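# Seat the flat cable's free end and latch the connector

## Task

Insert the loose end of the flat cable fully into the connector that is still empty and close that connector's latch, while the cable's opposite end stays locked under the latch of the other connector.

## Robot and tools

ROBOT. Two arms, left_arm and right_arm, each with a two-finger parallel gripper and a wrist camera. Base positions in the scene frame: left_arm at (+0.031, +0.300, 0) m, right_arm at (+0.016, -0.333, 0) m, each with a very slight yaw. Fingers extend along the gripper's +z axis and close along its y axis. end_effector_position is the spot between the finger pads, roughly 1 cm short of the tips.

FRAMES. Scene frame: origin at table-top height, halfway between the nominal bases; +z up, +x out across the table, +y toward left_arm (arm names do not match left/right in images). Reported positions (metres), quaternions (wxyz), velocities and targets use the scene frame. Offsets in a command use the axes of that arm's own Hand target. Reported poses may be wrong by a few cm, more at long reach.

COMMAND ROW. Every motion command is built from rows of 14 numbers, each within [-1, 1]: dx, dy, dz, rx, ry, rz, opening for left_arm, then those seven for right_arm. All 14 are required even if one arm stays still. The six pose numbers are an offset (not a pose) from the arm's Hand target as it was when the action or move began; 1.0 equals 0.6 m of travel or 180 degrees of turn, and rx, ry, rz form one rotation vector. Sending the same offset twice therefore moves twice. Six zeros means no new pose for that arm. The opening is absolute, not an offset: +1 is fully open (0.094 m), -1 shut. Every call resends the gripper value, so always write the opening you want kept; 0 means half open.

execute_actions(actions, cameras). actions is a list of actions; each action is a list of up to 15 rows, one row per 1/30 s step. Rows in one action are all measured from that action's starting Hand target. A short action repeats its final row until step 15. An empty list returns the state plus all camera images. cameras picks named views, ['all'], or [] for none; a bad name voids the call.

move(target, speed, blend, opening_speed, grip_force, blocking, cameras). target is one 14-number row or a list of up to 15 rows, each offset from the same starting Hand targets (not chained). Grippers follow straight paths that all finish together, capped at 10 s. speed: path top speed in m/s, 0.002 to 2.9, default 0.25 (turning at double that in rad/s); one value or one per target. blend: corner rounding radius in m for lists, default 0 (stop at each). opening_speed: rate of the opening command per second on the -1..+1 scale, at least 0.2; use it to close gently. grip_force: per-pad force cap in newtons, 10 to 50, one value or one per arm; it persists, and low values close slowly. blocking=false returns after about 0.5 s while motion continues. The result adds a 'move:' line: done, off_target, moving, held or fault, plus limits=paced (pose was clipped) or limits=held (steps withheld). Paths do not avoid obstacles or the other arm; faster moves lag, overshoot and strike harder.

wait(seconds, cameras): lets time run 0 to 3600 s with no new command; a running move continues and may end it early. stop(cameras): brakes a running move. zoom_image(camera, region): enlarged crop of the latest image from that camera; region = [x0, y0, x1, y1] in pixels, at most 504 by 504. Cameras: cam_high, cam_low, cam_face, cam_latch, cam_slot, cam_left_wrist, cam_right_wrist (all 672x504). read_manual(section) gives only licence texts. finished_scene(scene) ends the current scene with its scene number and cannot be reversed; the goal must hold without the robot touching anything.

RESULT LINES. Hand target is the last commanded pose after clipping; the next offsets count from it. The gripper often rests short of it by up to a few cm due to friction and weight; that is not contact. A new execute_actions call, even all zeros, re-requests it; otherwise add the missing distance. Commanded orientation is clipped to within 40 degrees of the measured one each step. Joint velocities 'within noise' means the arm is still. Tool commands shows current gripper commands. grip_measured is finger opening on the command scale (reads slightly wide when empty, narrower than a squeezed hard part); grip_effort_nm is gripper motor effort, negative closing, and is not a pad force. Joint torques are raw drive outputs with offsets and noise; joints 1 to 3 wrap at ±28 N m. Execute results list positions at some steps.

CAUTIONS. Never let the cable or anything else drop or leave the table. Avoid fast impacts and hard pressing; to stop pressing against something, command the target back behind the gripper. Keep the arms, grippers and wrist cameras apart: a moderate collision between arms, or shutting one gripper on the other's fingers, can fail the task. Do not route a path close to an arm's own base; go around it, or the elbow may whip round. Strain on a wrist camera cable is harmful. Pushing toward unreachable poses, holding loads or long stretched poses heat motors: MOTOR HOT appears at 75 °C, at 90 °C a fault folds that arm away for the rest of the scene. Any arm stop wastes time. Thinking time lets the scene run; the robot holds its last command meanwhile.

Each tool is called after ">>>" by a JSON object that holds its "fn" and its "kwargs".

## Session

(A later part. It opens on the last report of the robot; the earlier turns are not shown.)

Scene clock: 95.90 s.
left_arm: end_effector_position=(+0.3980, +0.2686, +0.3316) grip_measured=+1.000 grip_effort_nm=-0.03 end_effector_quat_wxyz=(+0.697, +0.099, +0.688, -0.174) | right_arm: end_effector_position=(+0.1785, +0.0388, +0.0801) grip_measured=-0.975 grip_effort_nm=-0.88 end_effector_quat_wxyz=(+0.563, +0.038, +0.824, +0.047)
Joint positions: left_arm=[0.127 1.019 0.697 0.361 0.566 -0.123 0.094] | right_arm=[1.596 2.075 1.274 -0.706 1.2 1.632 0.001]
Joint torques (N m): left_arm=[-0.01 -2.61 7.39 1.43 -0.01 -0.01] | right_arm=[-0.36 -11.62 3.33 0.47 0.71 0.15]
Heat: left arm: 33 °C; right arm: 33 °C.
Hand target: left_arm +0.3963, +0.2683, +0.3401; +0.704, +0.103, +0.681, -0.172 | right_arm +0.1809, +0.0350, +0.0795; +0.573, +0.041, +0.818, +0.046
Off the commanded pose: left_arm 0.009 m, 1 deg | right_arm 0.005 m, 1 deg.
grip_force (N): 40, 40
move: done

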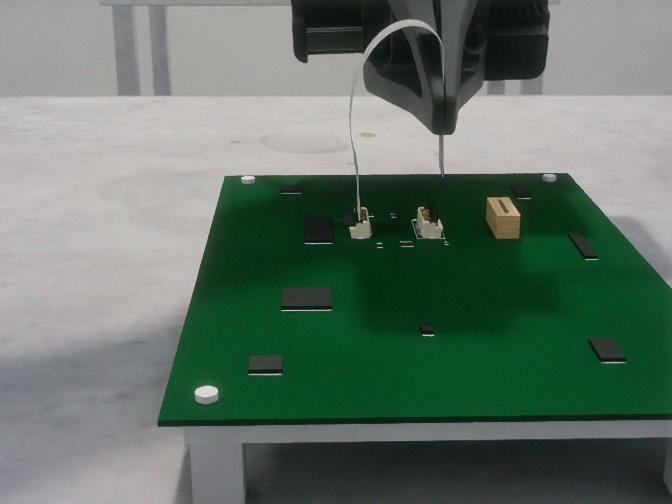

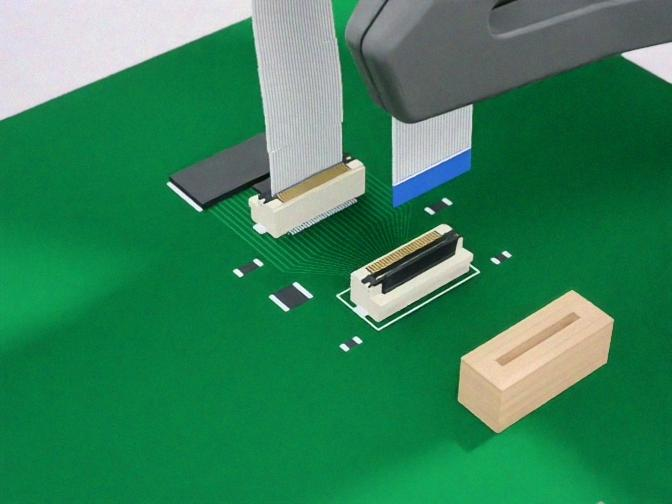

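>>> {"fn": "move", "kwargs": {"target": [0,0,0,0,0,0,1,0.0150,-0.0067,0.006,0,0,0,-1], "speed": 0.03, "cameras": ["cam_latch","cam_slot"]}}

>>> {"fn": "zoom_image", "kwargs": {"camera": "cam_slot", "region": [330, 150, 490, 330]}}

>>> {"fn": "zoom_image", "kwargs": {"camera": "cam_latch", "region": [375, 160, 475, 250]}}

Scene clock: 102.57 s.
left_arm: end_effector_position=(+0.3980, +0.2686, +0.3316) grip_measured=+1.000 grip_effort_nm=-0.03 end_effector_quat_wxyz=(+0.697, +0.099, +0.688, -0.174) | right_arm: end_effector_position=(+0.1785, +0.0362, +0.0738) grip_measured=-0.975 grip_effort_nm=-0.88 end_effector_quat_wxyz=(+0.562, +0.042, +0.824, +0.052)
Joint positions: left_arm=[0.127 1.019 0.697 0.361 0.566 -0.123 0.094] | right_arm=[1.596 2.075 1.243 -0.663 1.2 1.634 0.001]
Joint torques (N m): left_arm=[-0.08 -2.69 7.39 1.44 0 -0.03] | right_arm=[-0.25 -10.39 3.38 0.45 0.71 0.16]
Heat: left arm: 33 °C; right arm: 33 °C.
Hand target: left_arm +0.3963, +0.2683, +0.3401; +0.704, +0.103, +0.681, -0.172 | right_arm +0.1812, +0.0322, +0.0694; +0.573, +0.041, +0.818, +0.046
Off the commanded pose: left_arm 0.009 m, 1 deg | right_arm 0.007 m, 2 deg.
grip_force (N): 40, 40
move: done

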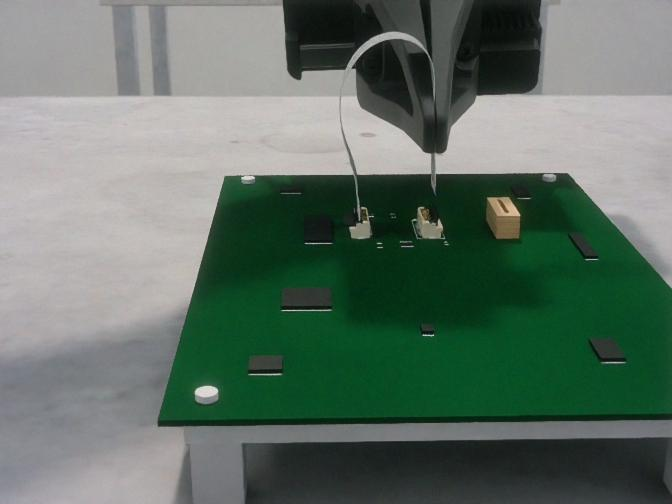

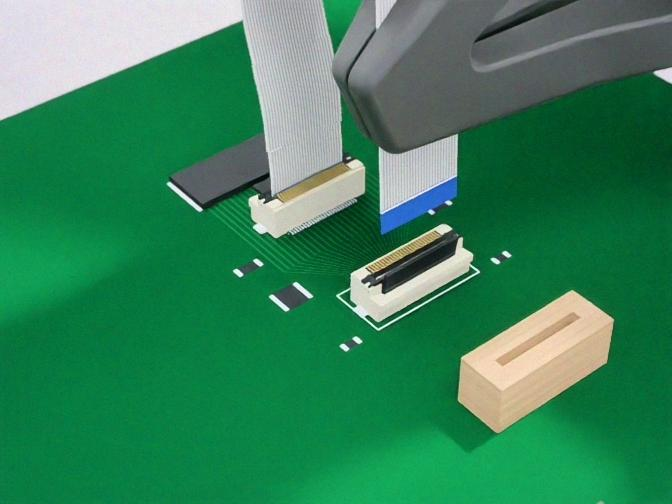

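Scaled by 2.800.

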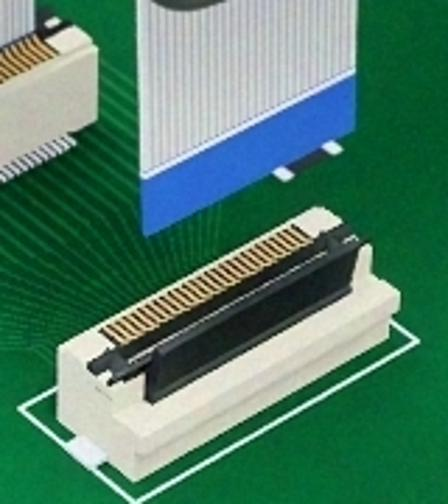

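Scaled by 5.040.

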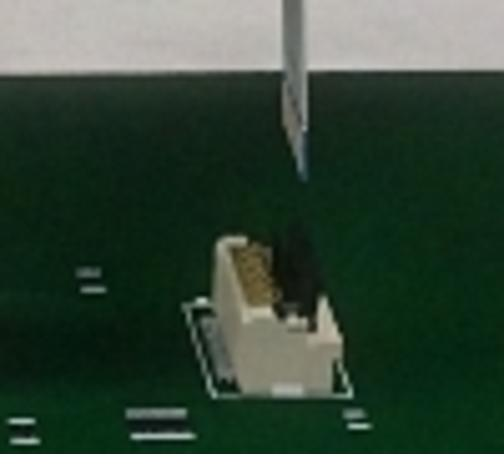

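>>> {"fn": "move", "kwargs": {"target": [0,0,0,0,0,0,1,0.0124,-0.0035,0.005,0.005,0,0.002,-1], "speed": 0.03, "cameras": ["cam_latch","cam_slot"]}}

>>> {"fn": "zoom_image", "kwargs": {"camera": "cam_slot", "region": [330, 150, 490, 330]}}

>>> {"fn": "zoom_image", "kwargs": {"camera": "cam_latch", "region": [375, 160, 475, 250]}}

Scene clock: 109.03 s.
left_arm: end_effector_position=(+0.3980, +0.2686, +0.3316) grip_measured=+1.000 grip_effort_nm=-0.03 end_effector_quat_wxyz=(+0.697, +0.099, +0.688, -0.174) | right_arm: end_effector_position=(+0.1785, +0.0350, +0.0648) grip_measured=-0.975 grip_effort_nm=-0.88 end_effector_quat_wxyz=(+0.562, +0.050, +0.824, +0.053)
Joint positions: left_arm=[0.127 1.019 0.697 0.361 0.566 -0.123 0.094] | right_arm=[1.596 2.101 1.243 -0.663 1.2 1.671 0.001]
Joint torques (N m): left_arm=[-0.03 -2.66 7.46 1.43 -0.01 -0.03] | right_arm=[-0.23 -10.19 3.93 0.2 0.66 0.17]
Heat: left arm: 33 °C; right arm: 32 °C.
Hand target: left_arm +0.3963, +0.2683, +0.3401; +0.704, +0.103, +0.681, -0.172 | right_arm +0.1814, +0.0310, +0.0612; +0.572, +0.048, +0.818, +0.041
Off the commanded pose: left_arm 0.009 m, 1 deg | right_arm 0.006 m, 2 deg.
grip_force (N): 40, 40
move: done

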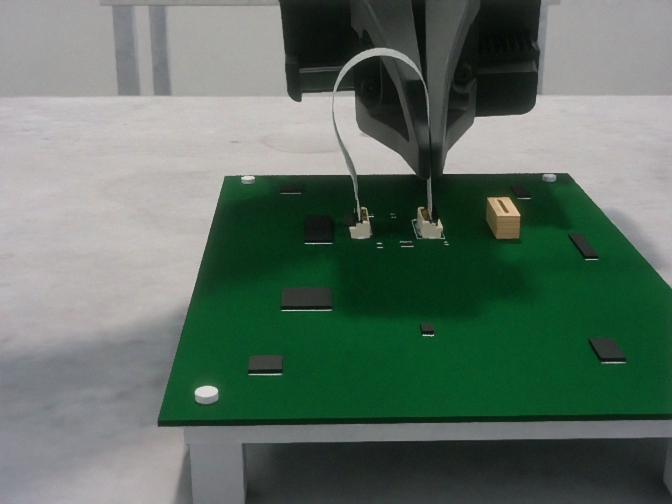

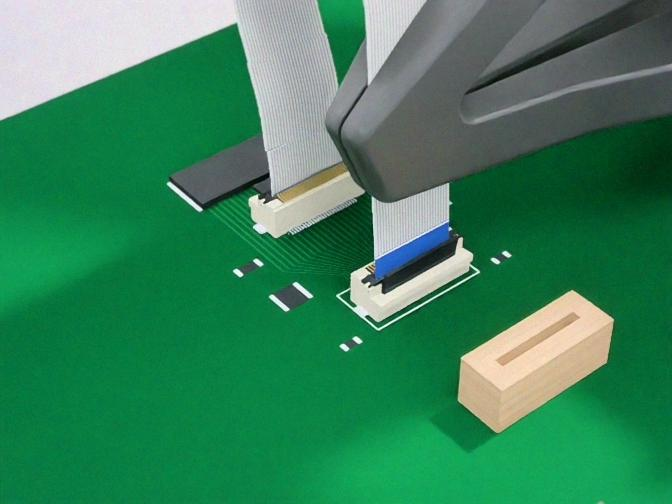

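Scaled by 2.800.

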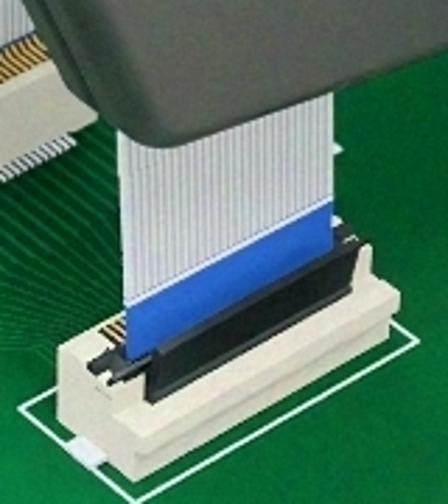

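Scaled by 5.040.

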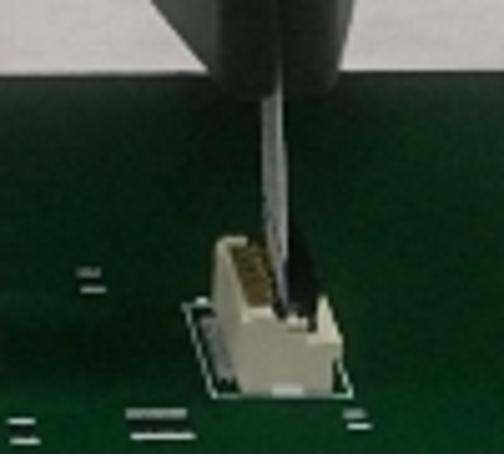

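>>> {"fn": "move", "kwargs": {"target": [0,0,0,0,0,0,1,0.0095,0.0012,0.0036,0,0,0,-1], "speed": 0.03, "cameras": ["cam_latch","cam_slot"]}}

>>> {"fn": "zoom_image", "kwargs": {"camera": "cam_slot", "region": [330, 150, 490, 330]}}

>>> {"fn": "zoom_image", "kwargs": {"camera": "cam_latch", "region": [375, 160, 475, 250]}}

Scene clock: 112.40 s.
left_arm: end_effector_position=(+0.3980, +0.2686, +0.3316) grip_measured=+1.000 grip_effort_nm=-0.03 end_effector_quat_wxyz=(+0.697, +0.099, +0.688, -0.174) | right_arm: end_effector_position=(+0.1789, +0.0345, +0.0608) grip_measured=-0.975 grip_effort_nm=-0.88 end_effector_quat_wxyz=(+0.565, +0.048, +0.822, +0.048)
Joint positions: left_arm=[0.127 1.019 0.697 0.361 0.566 -0.123 0.094] | right_arm=[1.596 2.116 1.243 -0.661 1.206 1.674 0.001]
Joint torques (N m): left_arm=[-0.03 -2.63 7.41 1.44 -0.01 -0.02] | right_arm=[-0.35 -9.87 4.11 0.32 0.61 0.16]
Heat: left arm: 33 °C; right arm: 33 °C.
Hand target: left_arm +0.3963, +0.2683, +0.3401; +0.704, +0.103, +0.681, -0.172 | right_arm +0.1815, +0.0325, +0.0552; +0.572, +0.048, +0.818, +0.042
Off the commanded pose: left_arm 0.009 m, 1 deg | right_arm 0.006 m, 1 deg.
grip_force (N): 40, 40
move: done

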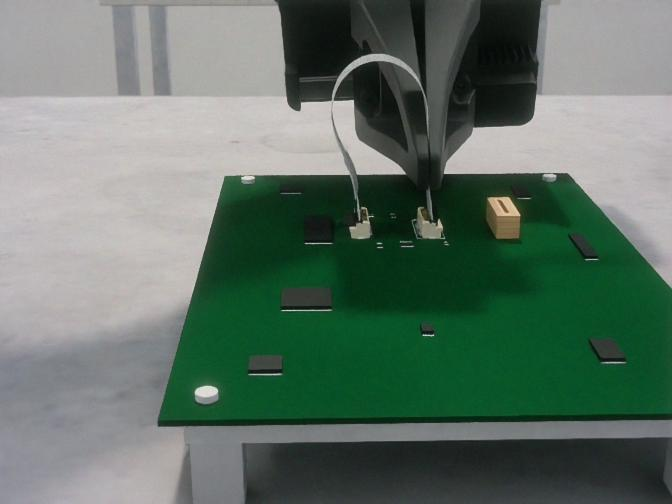

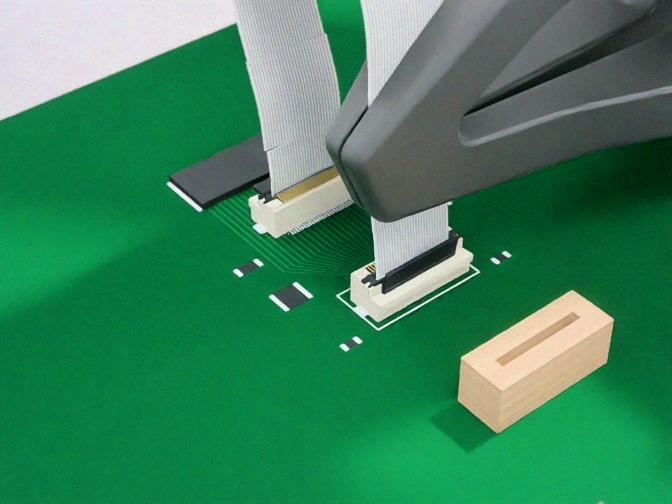

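Scaled by 2.800.

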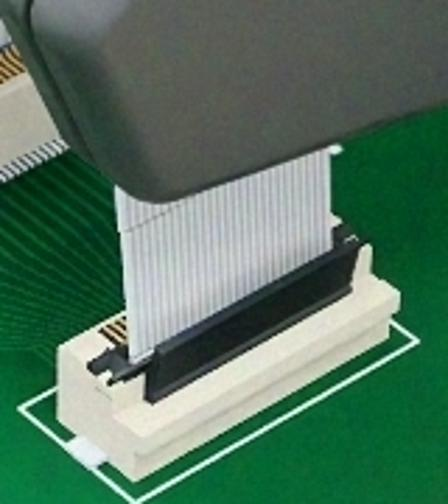

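Scaled by 5.040.

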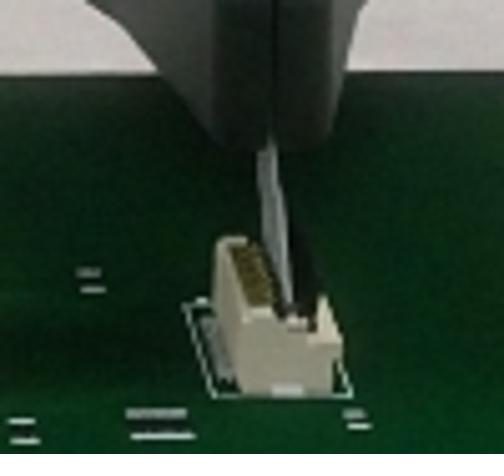

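>>> {"fn": "move", "kwargs": {"target": [[0,0,0,0,0,0,1,0.006,0,0.0022,0,0,0,-1],[0,0,0,0,0,0,1,0.006,0,0.0022,0,0,0,-0.82]], "speed": 0.02, "opening_speed": 0.3, "cameras": ["cam_latch","cam_slot","cam_face"]}}

>>> {"fn": "zoom_image", "kwargs": {"camera": "cam_latch", "region": [360, 120, 520, 250]}}

>>> {"fn": "zoom_image", "kwargs": {"camera": "cam_slot", "region": [230, 130, 490, 330]}}

Scene clock: 128.13 s.
left_arm: end_effector_position=(+0.3980, +0.2686, +0.3316) grip_measured=+1.000 grip_effort_nm=-0.03 end_effector_quat_wxyz=(+0.697, +0.099, +0.688, -0.174) | right_arm: end_effector_position=(+0.1790, +0.0342, +0.0556) grip_measured=-0.823 grip_effort_nm=0.08 end_effector_quat_wxyz=(+0.566, +0.045, +0.822, +0.044)
Joint positions: left_arm=[0.127 1.019 0.697 0.361 0.566 -0.123 0.094] | right_arm=[1.596 2.131 1.243 -0.655 1.206 1.675 0.008]
Joint torques (N m): left_arm=[-0.03 -2.65 7.42 1.43 0 -0.02] | right_arm=[-0.4 -10.28 4.1 0.35 0.6 0.13]
Heat: left arm: 34 °C; right arm: 32 °C.
Hand target: left_arm +0.3963, +0.2683, +0.3401; +0.704, +0.103, +0.681, -0.172 | right_arm +0.1815, +0.0330, +0.0514; +0.572, +0.048, +0.818, +0.041
Off the commanded pose: left_arm 0.009 m, 1 deg | right_arm 0.005 m, 1 deg.
grip_force (N): 40, 40
move: done
Images, in order (width x height): cam_face 672x504, cam_latch 672x504, cam_slot 672x504.

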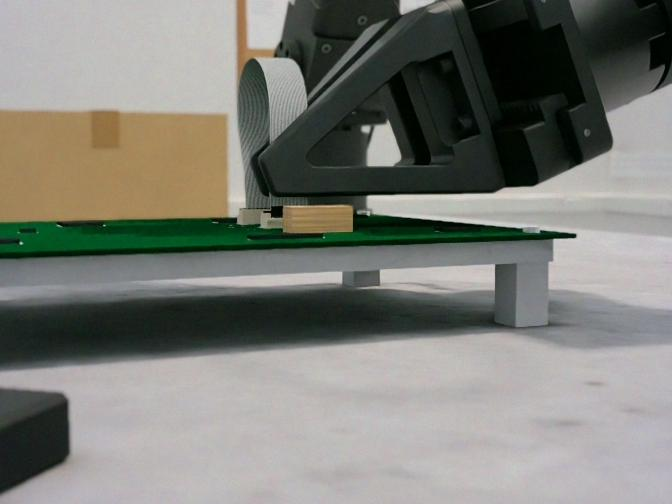

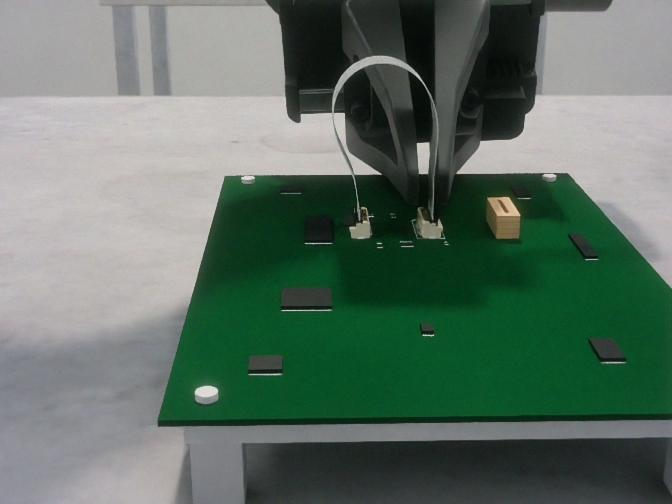

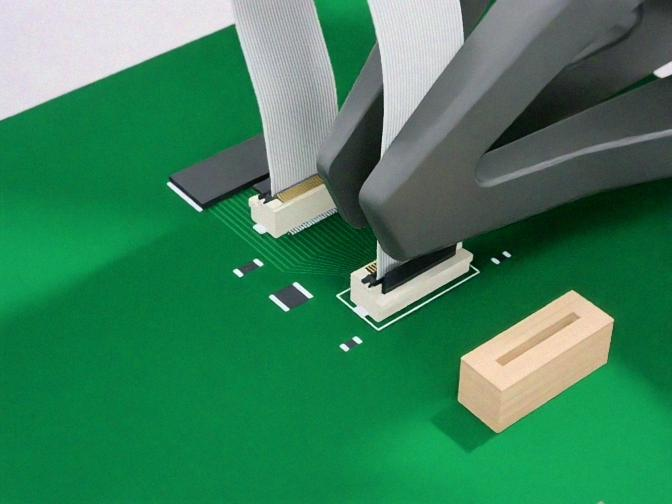

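Scaled by 3.150.

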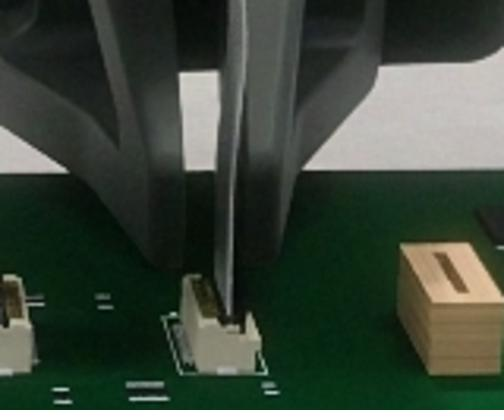

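Scaled by 1.938.

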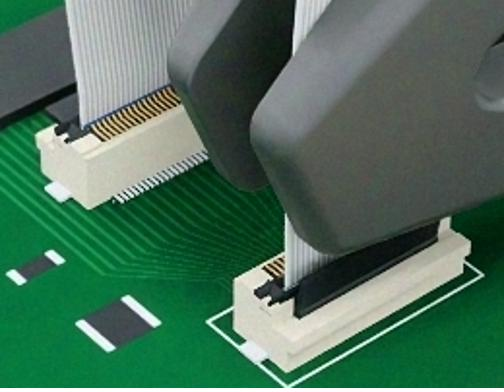

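>>> {"fn": "move", "kwargs": {"target": [0,0,0,0,0,0,1,0,0,0,0,0.06,0,-0.82], "speed": 0.06, "cameras": ["cam_latch","cam_slot","cam_face"]}}

>>> {"fn": "zoom_image", "kwargs": {"camera": "cam_latch", "region": [360, 120, 520, 250]}}

>>> {"fn": "zoom_image", "kwargs": {"camera": "cam_slot", "region": [230, 130, 490, 330]}}

Scene clock: 133.37 s.
left_arm: end_effector_position=(+0.3980, +0.2686, +0.3316) grip_measured=+1.000 grip_effort_nm=-0.03 end_effector_quat_wxyz=(+0.697, +0.099, +0.688, -0.174) | right_arm: end_effector_position=(+0.1803, +0.0363, +0.0456) grip_measured=-0.821 grip_effort_nm=0.00 end_effector_quat_wxyz=(+0.499, +0.040, +0.865, +0.040)
Joint positions: left_arm=[0.127 1.019 0.697 0.361 0.566 -0.123 0.094] | right_arm=[1.558 2.083 1.239 -0.626 1.045 1.58 0.008]
Joint torques (N m): left_arm=[-0.09 -2.61 7.42 1.44 0 -0.02] | right_arm=[-0.44 -15.35 3.02 0.44 0.32 -0.06]
Heat: left arm: 34 °C; right arm: 32 °C.
Hand target: left_arm +0.3963, +0.2683, +0.3401; +0.704, +0.103, +0.681, -0.172 | right_arm +0.1815, +0.0330, +0.0514; +0.492, +0.044, +0.868, +0.046
Off the commanded pose: left_arm 0.009 m, 1 deg | right_arm 0.007 m, 1 deg.
grip_force (N): 40, 40
move: done
Images, in order (width x height): cam_face 672x504, cam_latch 672x504, cam_slot 672x504.

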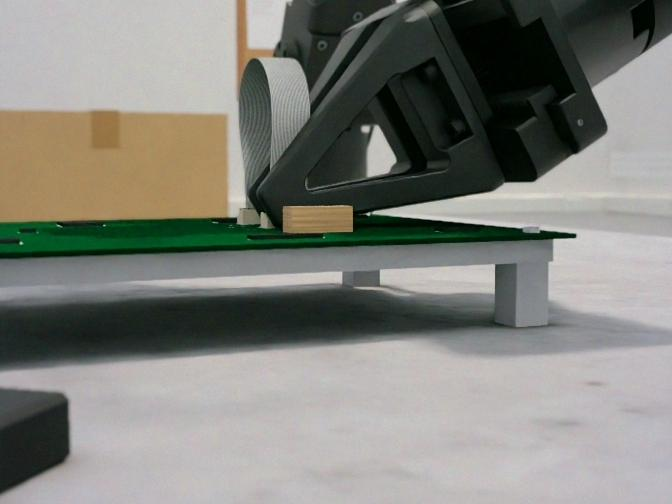

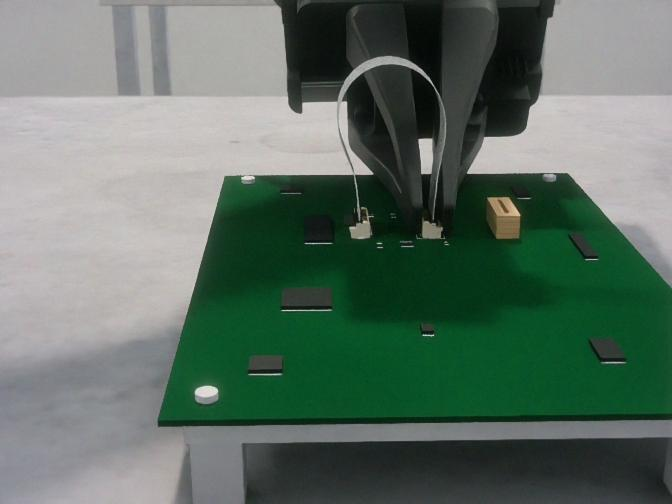

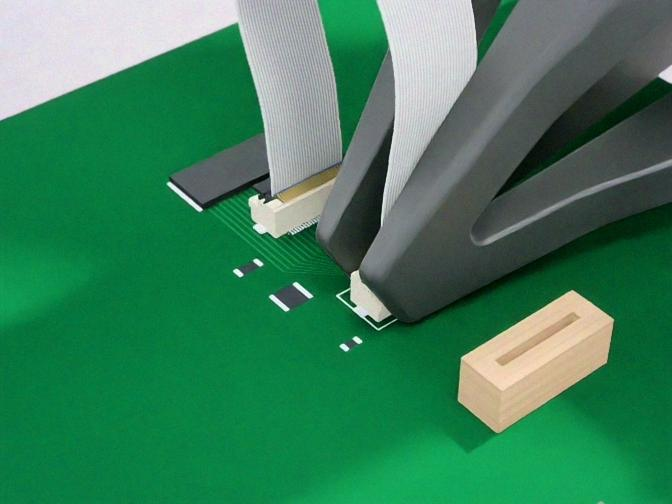

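Scaled by 3.150.

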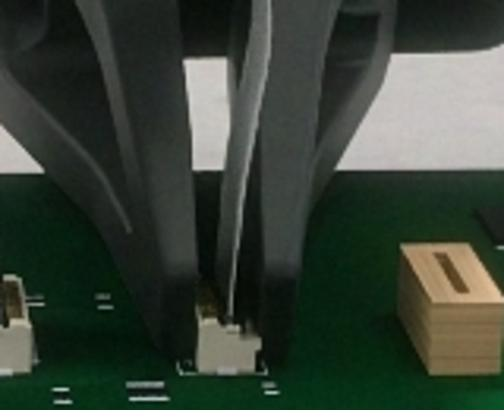

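Scaled by 1.938.

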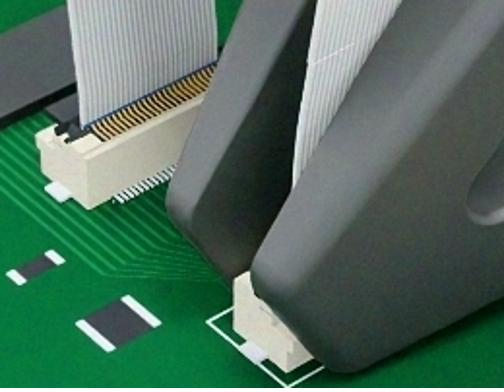

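>>> {"fn": "move", "kwargs": {"target": [[0,0,0,0,0,0,1,-0.022,0,-0.013,0,0,0,-0.8],[0,0,0,0,0,0,1,-0.022,0,-0.16,0,0,0,-0.78]], "speed": 0.06, "cameras": ["cam_latch","cam_slot","cam_face"]}}

>>> {"fn": "zoom_image", "kwargs": {"camera": "cam_latch", "region": [360, 190, 480, 250]}}

>>> {"fn": "zoom_image", "kwargs": {"camera": "cam_slot", "region": [230, 130, 490, 330]}}

Scene clock: 141.60 s.
left_arm: end_effector_position=(+0.3980, +0.2686, +0.3316) grip_measured=+1.000 grip_effort_nm=-0.03 end_effector_quat_wxyz=(+0.697, +0.099, +0.688, -0.174) | right_arm: end_effector_position=(+0.1078, +0.0209, +0.0993) grip_measured=-0.782 grip_effort_nm=0.08 end_effector_quat_wxyz=(+0.490, +0.036, +0.871, +0.027)
Joint positions: left_arm=[0.127 1.019 0.697 0.361 0.566 -0.123 0.094] | right_arm=[1.756 2.044 1.427 -1.208 1.005 1.967 0.01]
Joint torques (N m): left_arm=[-0.05 -2.66 7.39 1.43 -0.01 -0.01] | right_arm=[0.77 -12.7 6.71 -0.37 0.57 0.13]
Heat: left arm: 34 °C; right arm: 34 °C.
Hand target: left_arm +0.3963, +0.2683, +0.3401; +0.704, +0.103, +0.681, -0.172 | right_arm +0.1057, +0.0279, +0.1116; +0.492, +0.044, +0.868, +0.046
Off the commanded pose: left_arm 0.009 m, 1 deg | right_arm 0.014 m, 2 deg.
grip_force (N): 40, 40
move: off_target (right_arm); target 2's new opening was sent with right_arm's hand 0.014 m and 2 deg from that target
Images, in order (width x height): cam_face 672x504, cam_latch 672x504, cam_slot 672x504.

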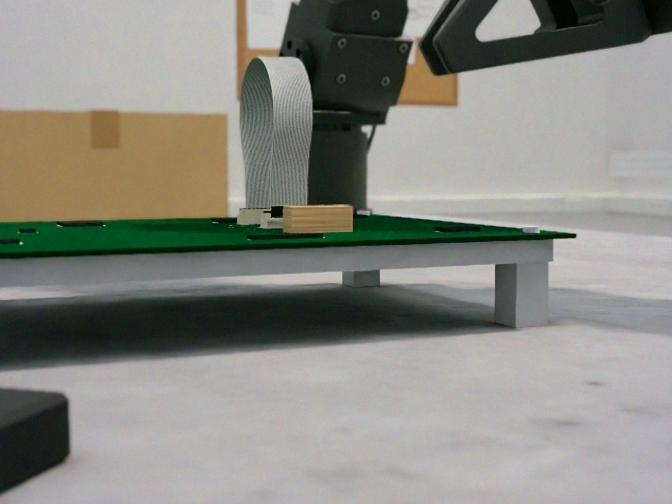

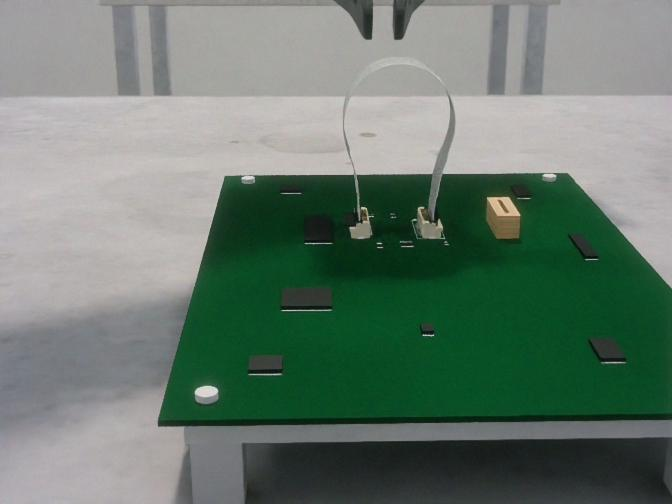

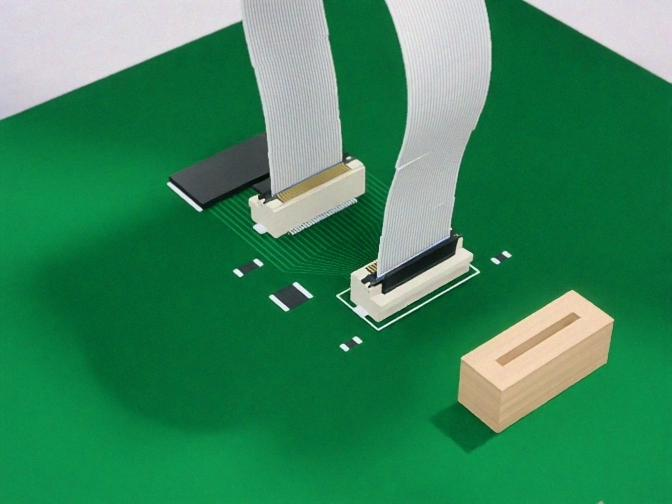

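Scaled by 4.200.

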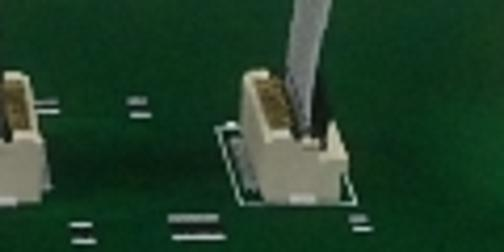

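Scaled by 1.938.

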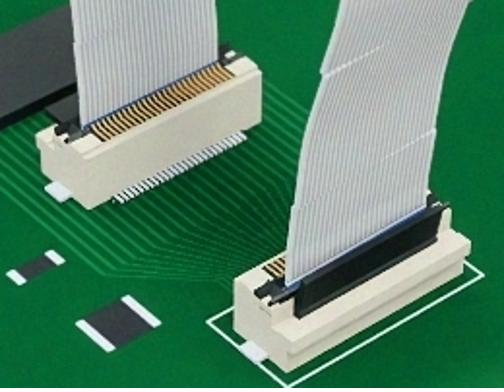

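>>> {"fn": "move", "kwargs": {"target": [0,0,0,0,0,0,1,-0.01,0,0.1,0,0,0,-0.6], "speed": 0.06, "cameras": ["cam_latch","cam_slot","cam_face"]}}

>>> {"fn": "zoom_image", "kwargs": {"camera": "cam_latch", "region": [360, 50, 520, 250]}}

Scene clock: 151.60 s.
left_arm: end_effector_position=(+0.3980, +0.2686, +0.3316) grip_measured=+1.000 grip_effort_nm=-0.03 end_effector_quat_wxyz=(+0.697, +0.099, +0.688, -0.174) | right_arm: end_effector_position=(+0.1555, +0.0308, +0.0700) grip_measured=-0.602 grip_effort_nm=0.08 end_effector_quat_wxyz=(+0.483, +0.036, +0.874, +0.032)
Joint positions: left_arm=[0.127 1.019 0.697 0.361 0.566 -0.123 0.094] | right_arm=[1.617 2.038 1.31 -0.86 1.01 1.698 0.019]
Joint torques (N m): left_arm=[-0.05 -2.63 7.42 1.44 -0.01 -0.01] | right_arm=[-0.7 -15.99 3.59 0.3 0.63 -0.09]
Heat: left arm: 34 °C; right arm: 35 °C.
Hand target: left_arm +0.3963, +0.2683, +0.3401; +0.704, +0.103, +0.681, -0.172 | right_arm +0.1604, +0.0294, +0.0862; +0.493, +0.044, +0.868, +0.046
Off the commanded pose: left_arm 0.009 m, 1 deg | right_arm 0.017 m, 2 deg.
grip_force (N): 40, 40
move: off_target (right_arm)
Images, in order (width x height): cam_face 672x504, cam_latch 672x504, cam_slot 672x504.

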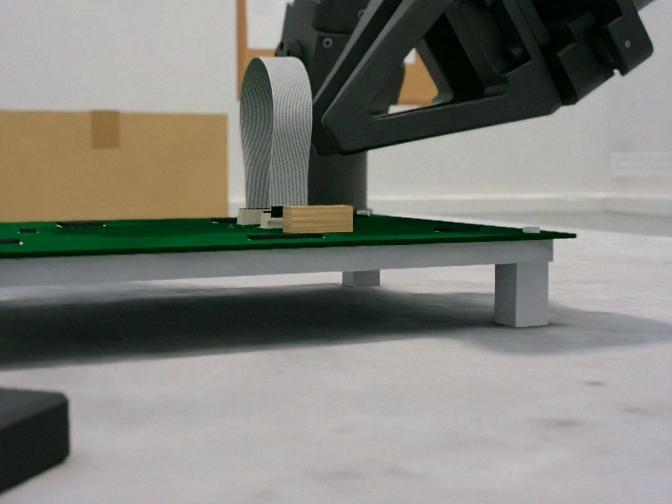

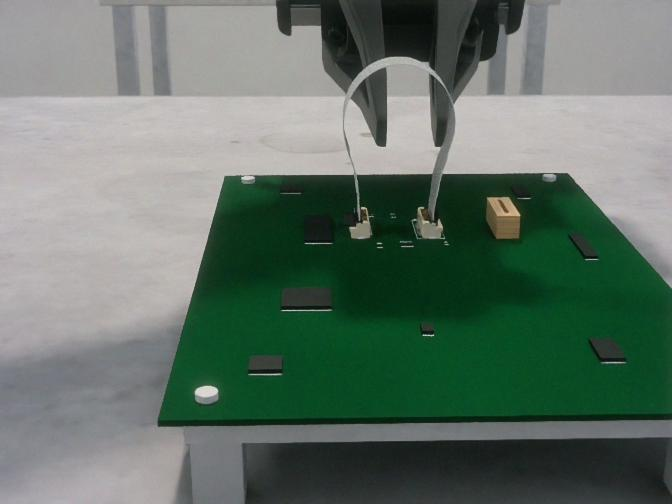

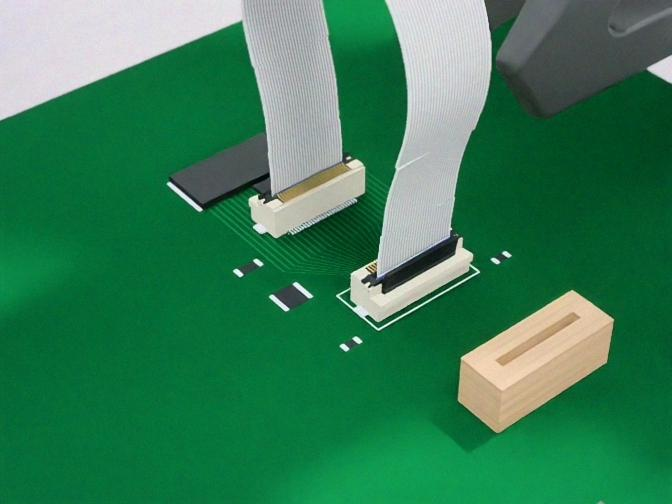

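Scaled by 2.520.

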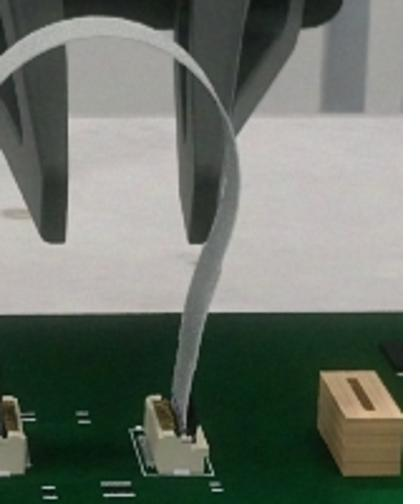

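>>> {"fn": "move", "kwargs": {"target": [[0,0,0,0,0,0,1,0,0.02,0,0,0,0,-0.42],[0,0,0,0,0,0,1,-0.014,0.018,0.047,0,0,0,-0.42]], "speed": 0.05, "cameras": ["cam_latch","cam_slot","cam_face"]}}

>>> {"fn": "zoom_image", "kwargs": {"camera": "cam_latch", "region": [360, 50, 520, 250]}}

Scene clock: 159.10 s.
left_arm: end_effector_position=(+0.3980, +0.2686, +0.3316) grip_measured=+1.000 grip_effort_nm=-0.03 end_effector_quat_wxyz=(+0.697, +0.099, +0.688, -0.174) | right_arm: end_effector_position=(+0.1851, +0.0429, +0.0706) grip_measured=-0.422 grip_effort_nm=0.08 end_effector_quat_wxyz=(+0.484, +0.039, +0.873, +0.040)
Joint positions: left_arm=[0.127 1.019 0.697 0.361 0.566 -0.123 0.094] | right_arm=[1.537 2.038 1.306 -0.707 1.01 1.542 0.027]
Joint torques (N m): left_arm=[-0.02 -2.63 7.41 1.44 -0.01 -0.01] | right_arm=[-0.61 -14.65 3.64 0.57 0.58 -0.11]
Heat: left arm: 34 °C; right arm: 35 °C.
Hand target: left_arm +0.3963, +0.2683, +0.3401; +0.704, +0.103, +0.681, -0.172 | right_arm +0.1893, +0.0400, +0.0802; +0.493, +0.044, +0.868, +0.046
Off the commanded pose: left_arm 0.009 m, 1 deg | right_arm 0.011 m, 1 deg.
grip_force (N): 40, 40
move: off_target (right_arm)
Images, in order (width x height): cam_face 672x504, cam_latch 672x504, cam_slot 672x504.

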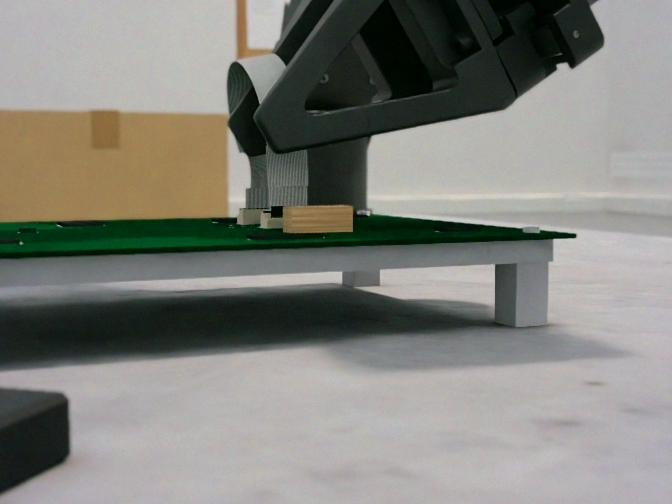

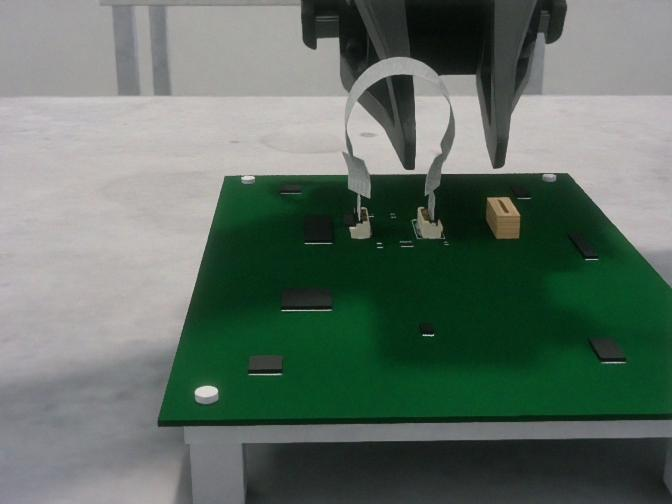

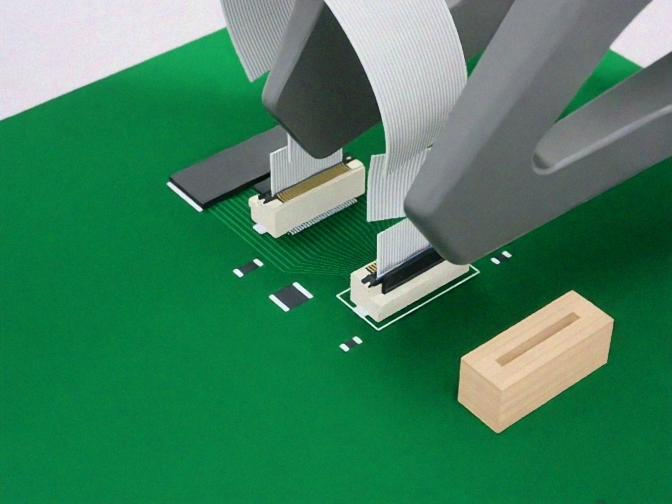

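Scaled by 2.520.

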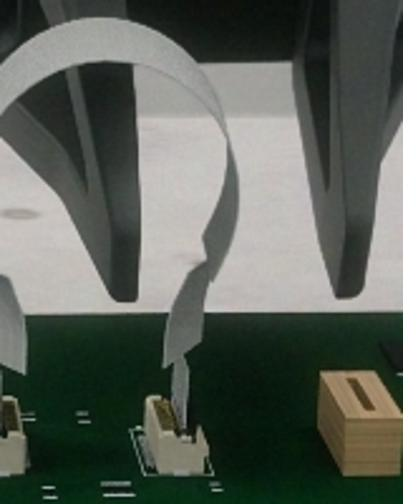

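>>> {"fn": "move", "kwargs": {"target": [[0,0,0,0,0,0,1,0.006,-0.008,-0.008,0,0,0,-0.6],[0,0,0,0,0,0,1,0.013,-0.014,-0.003,0,0,0,-0.78]], "speed": 0.04, "opening_speed": 0.4, "cameras": ["cam_latch","cam_slot","cam_face"]}}

>>> {"fn": "zoom_image", "kwargs": {"camera": "cam_latch", "region": [360, 120, 520, 250]}}

Scene clock: 165.07 s.
left_arm: end_effector_position=(+0.3980, +0.2686, +0.3316) grip_measured=+1.000 grip_effort_nm=-0.04 end_effector_quat_wxyz=(+0.697, +0.099, +0.688, -0.174) | right_arm: end_effector_position=(+0.1847, +0.0329, +0.0608) grip_measured=-0.777 grip_effort_nm=-0.15 end_effector_quat_wxyz=(+0.484, +0.036, +0.874, +0.029)
Joint positions: left_arm=[0.127 1.019 0.697 0.361 0.566 -0.123 0.094] | right_arm=[1.537 2.038 1.264 -0.694 1.01 1.55 0.01]
Joint torques (N m): left_arm=[-0.03 -2.65 7.38 1.43 -0.01 -0.01] | right_arm=[0.87 -15.46 3.47 0.48 0.62 0.11]
Heat: left arm: 34 °C; right arm: 35 °C.
Hand target: left_arm +0.3963, +0.2683, +0.3401; +0.704, +0.103, +0.681, -0.172 | right_arm +0.1835, +0.0326, +0.0735; +0.493, +0.044, +0.868, +0.046
Off the commanded pose: left_arm 0.009 m, 1 deg | right_arm 0.013 m, 2 deg.
grip_force (N): 40, 40
move: off_target (right_arm); target 2's new opening was sent with right_arm's hand 0.013 m and 3 deg from that target
Images, in order (width x height): cam_face 672x504, cam_latch 672x504, cam_slot 672x504.

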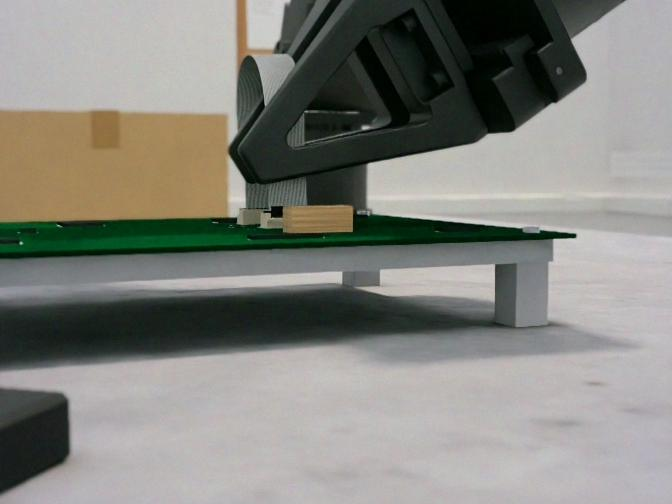

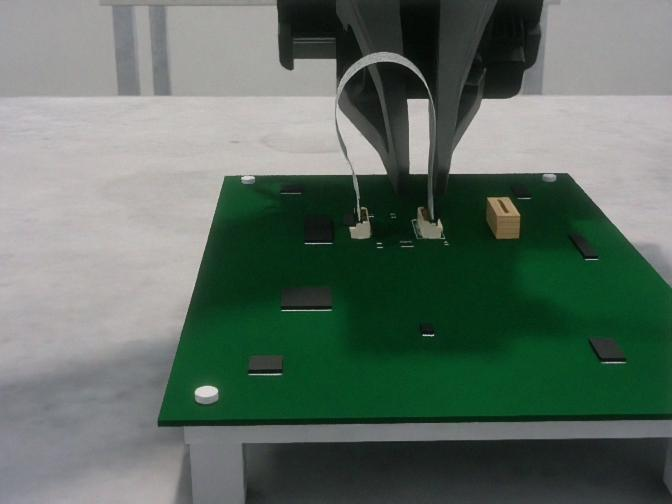

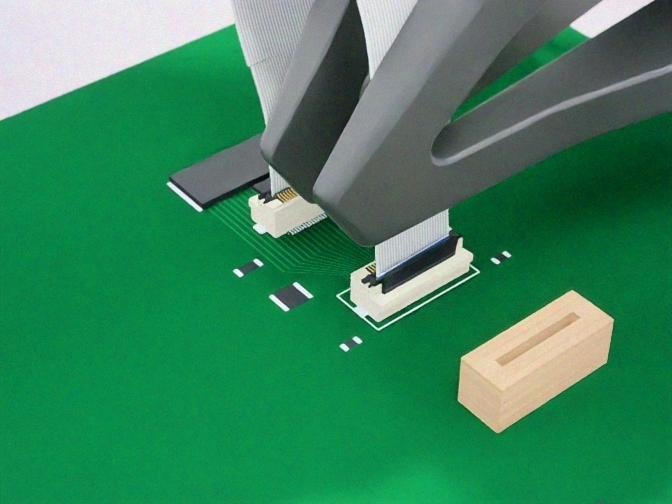

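Scaled by 3.150.

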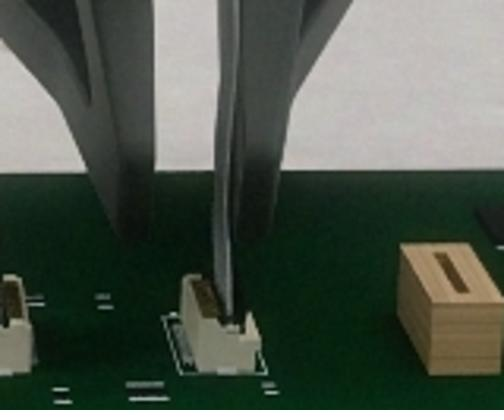

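>>> {"fn": "move", "kwargs": {"target": [0,0,0,0,0,0,1,0.014,0,0.004,0,0,0,-0.78], "speed": 0.03, "cameras": ["cam_latch","cam_slot"]}}

>>> {"fn": "zoom_image", "kwargs": {"camera": "cam_latch", "region": [360, 120, 520, 250]}}

Scene clock: 169.13 s.
left_arm: end_effector_position=(+0.3980, +0.2686, +0.3316) grip_measured=+1.000 grip_effort_nm=-0.03 end_effector_quat_wxyz=(+0.697, +0.099, +0.688, -0.174) | right_arm: end_effector_position=(+0.1820, +0.0366, +0.0610) grip_measured=-0.778 grip_effort_nm=-0.15 end_effector_quat_wxyz=(+0.484, +0.041, +0.873, +0.040)
Joint positions: left_arm=[0.127 1.019 0.697 0.361 0.566 -0.123 0.094] | right_arm=[1.545 2.038 1.264 -0.679 1.01 1.561 0.01]
Joint torques (N m): left_arm=[-0.02 -2.69 7.41 1.43 -0.01 -0.03] | right_arm=[0.7 -13.07 3.07 0.53 0.61 0.16]
Heat: left arm: 34 °C; right arm: 36 °C.
Hand target: left_arm +0.3963, +0.2683, +0.3401; +0.704, +0.103, +0.681, -0.172 | right_arm +0.1812, +0.0338, +0.0651; +0.493, +0.044, +0.868, +0.046
Off the commanded pose: left_arm 0.009 m, 1 deg | right_arm 0.005 m, 1 deg.
grip_force (N): 40, 40
move: done

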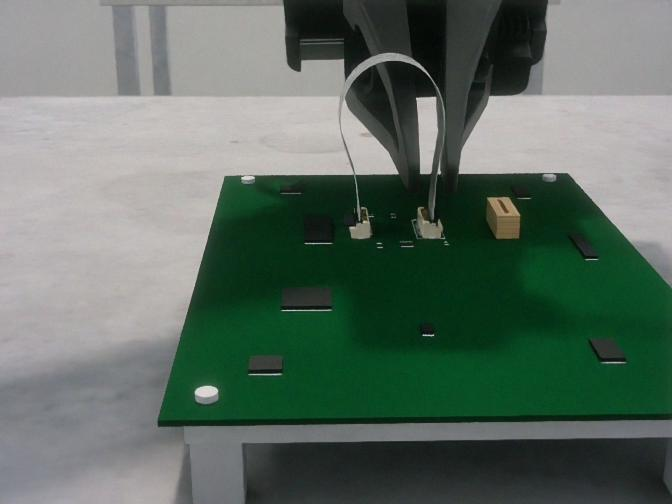

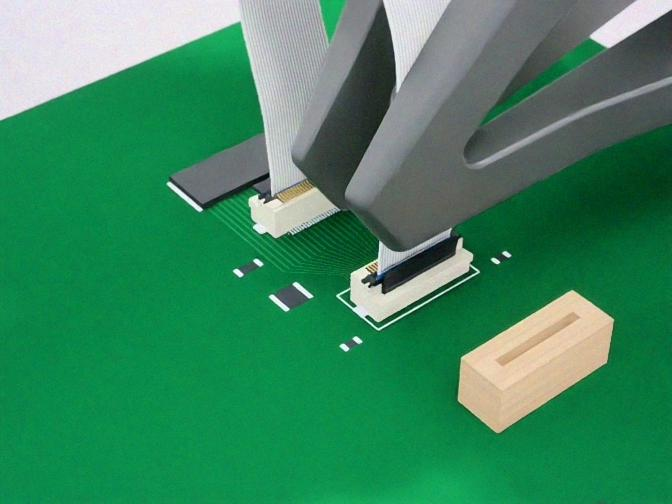

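Scaled by 3.150.

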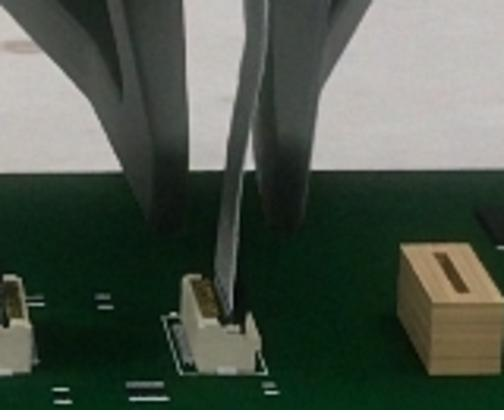

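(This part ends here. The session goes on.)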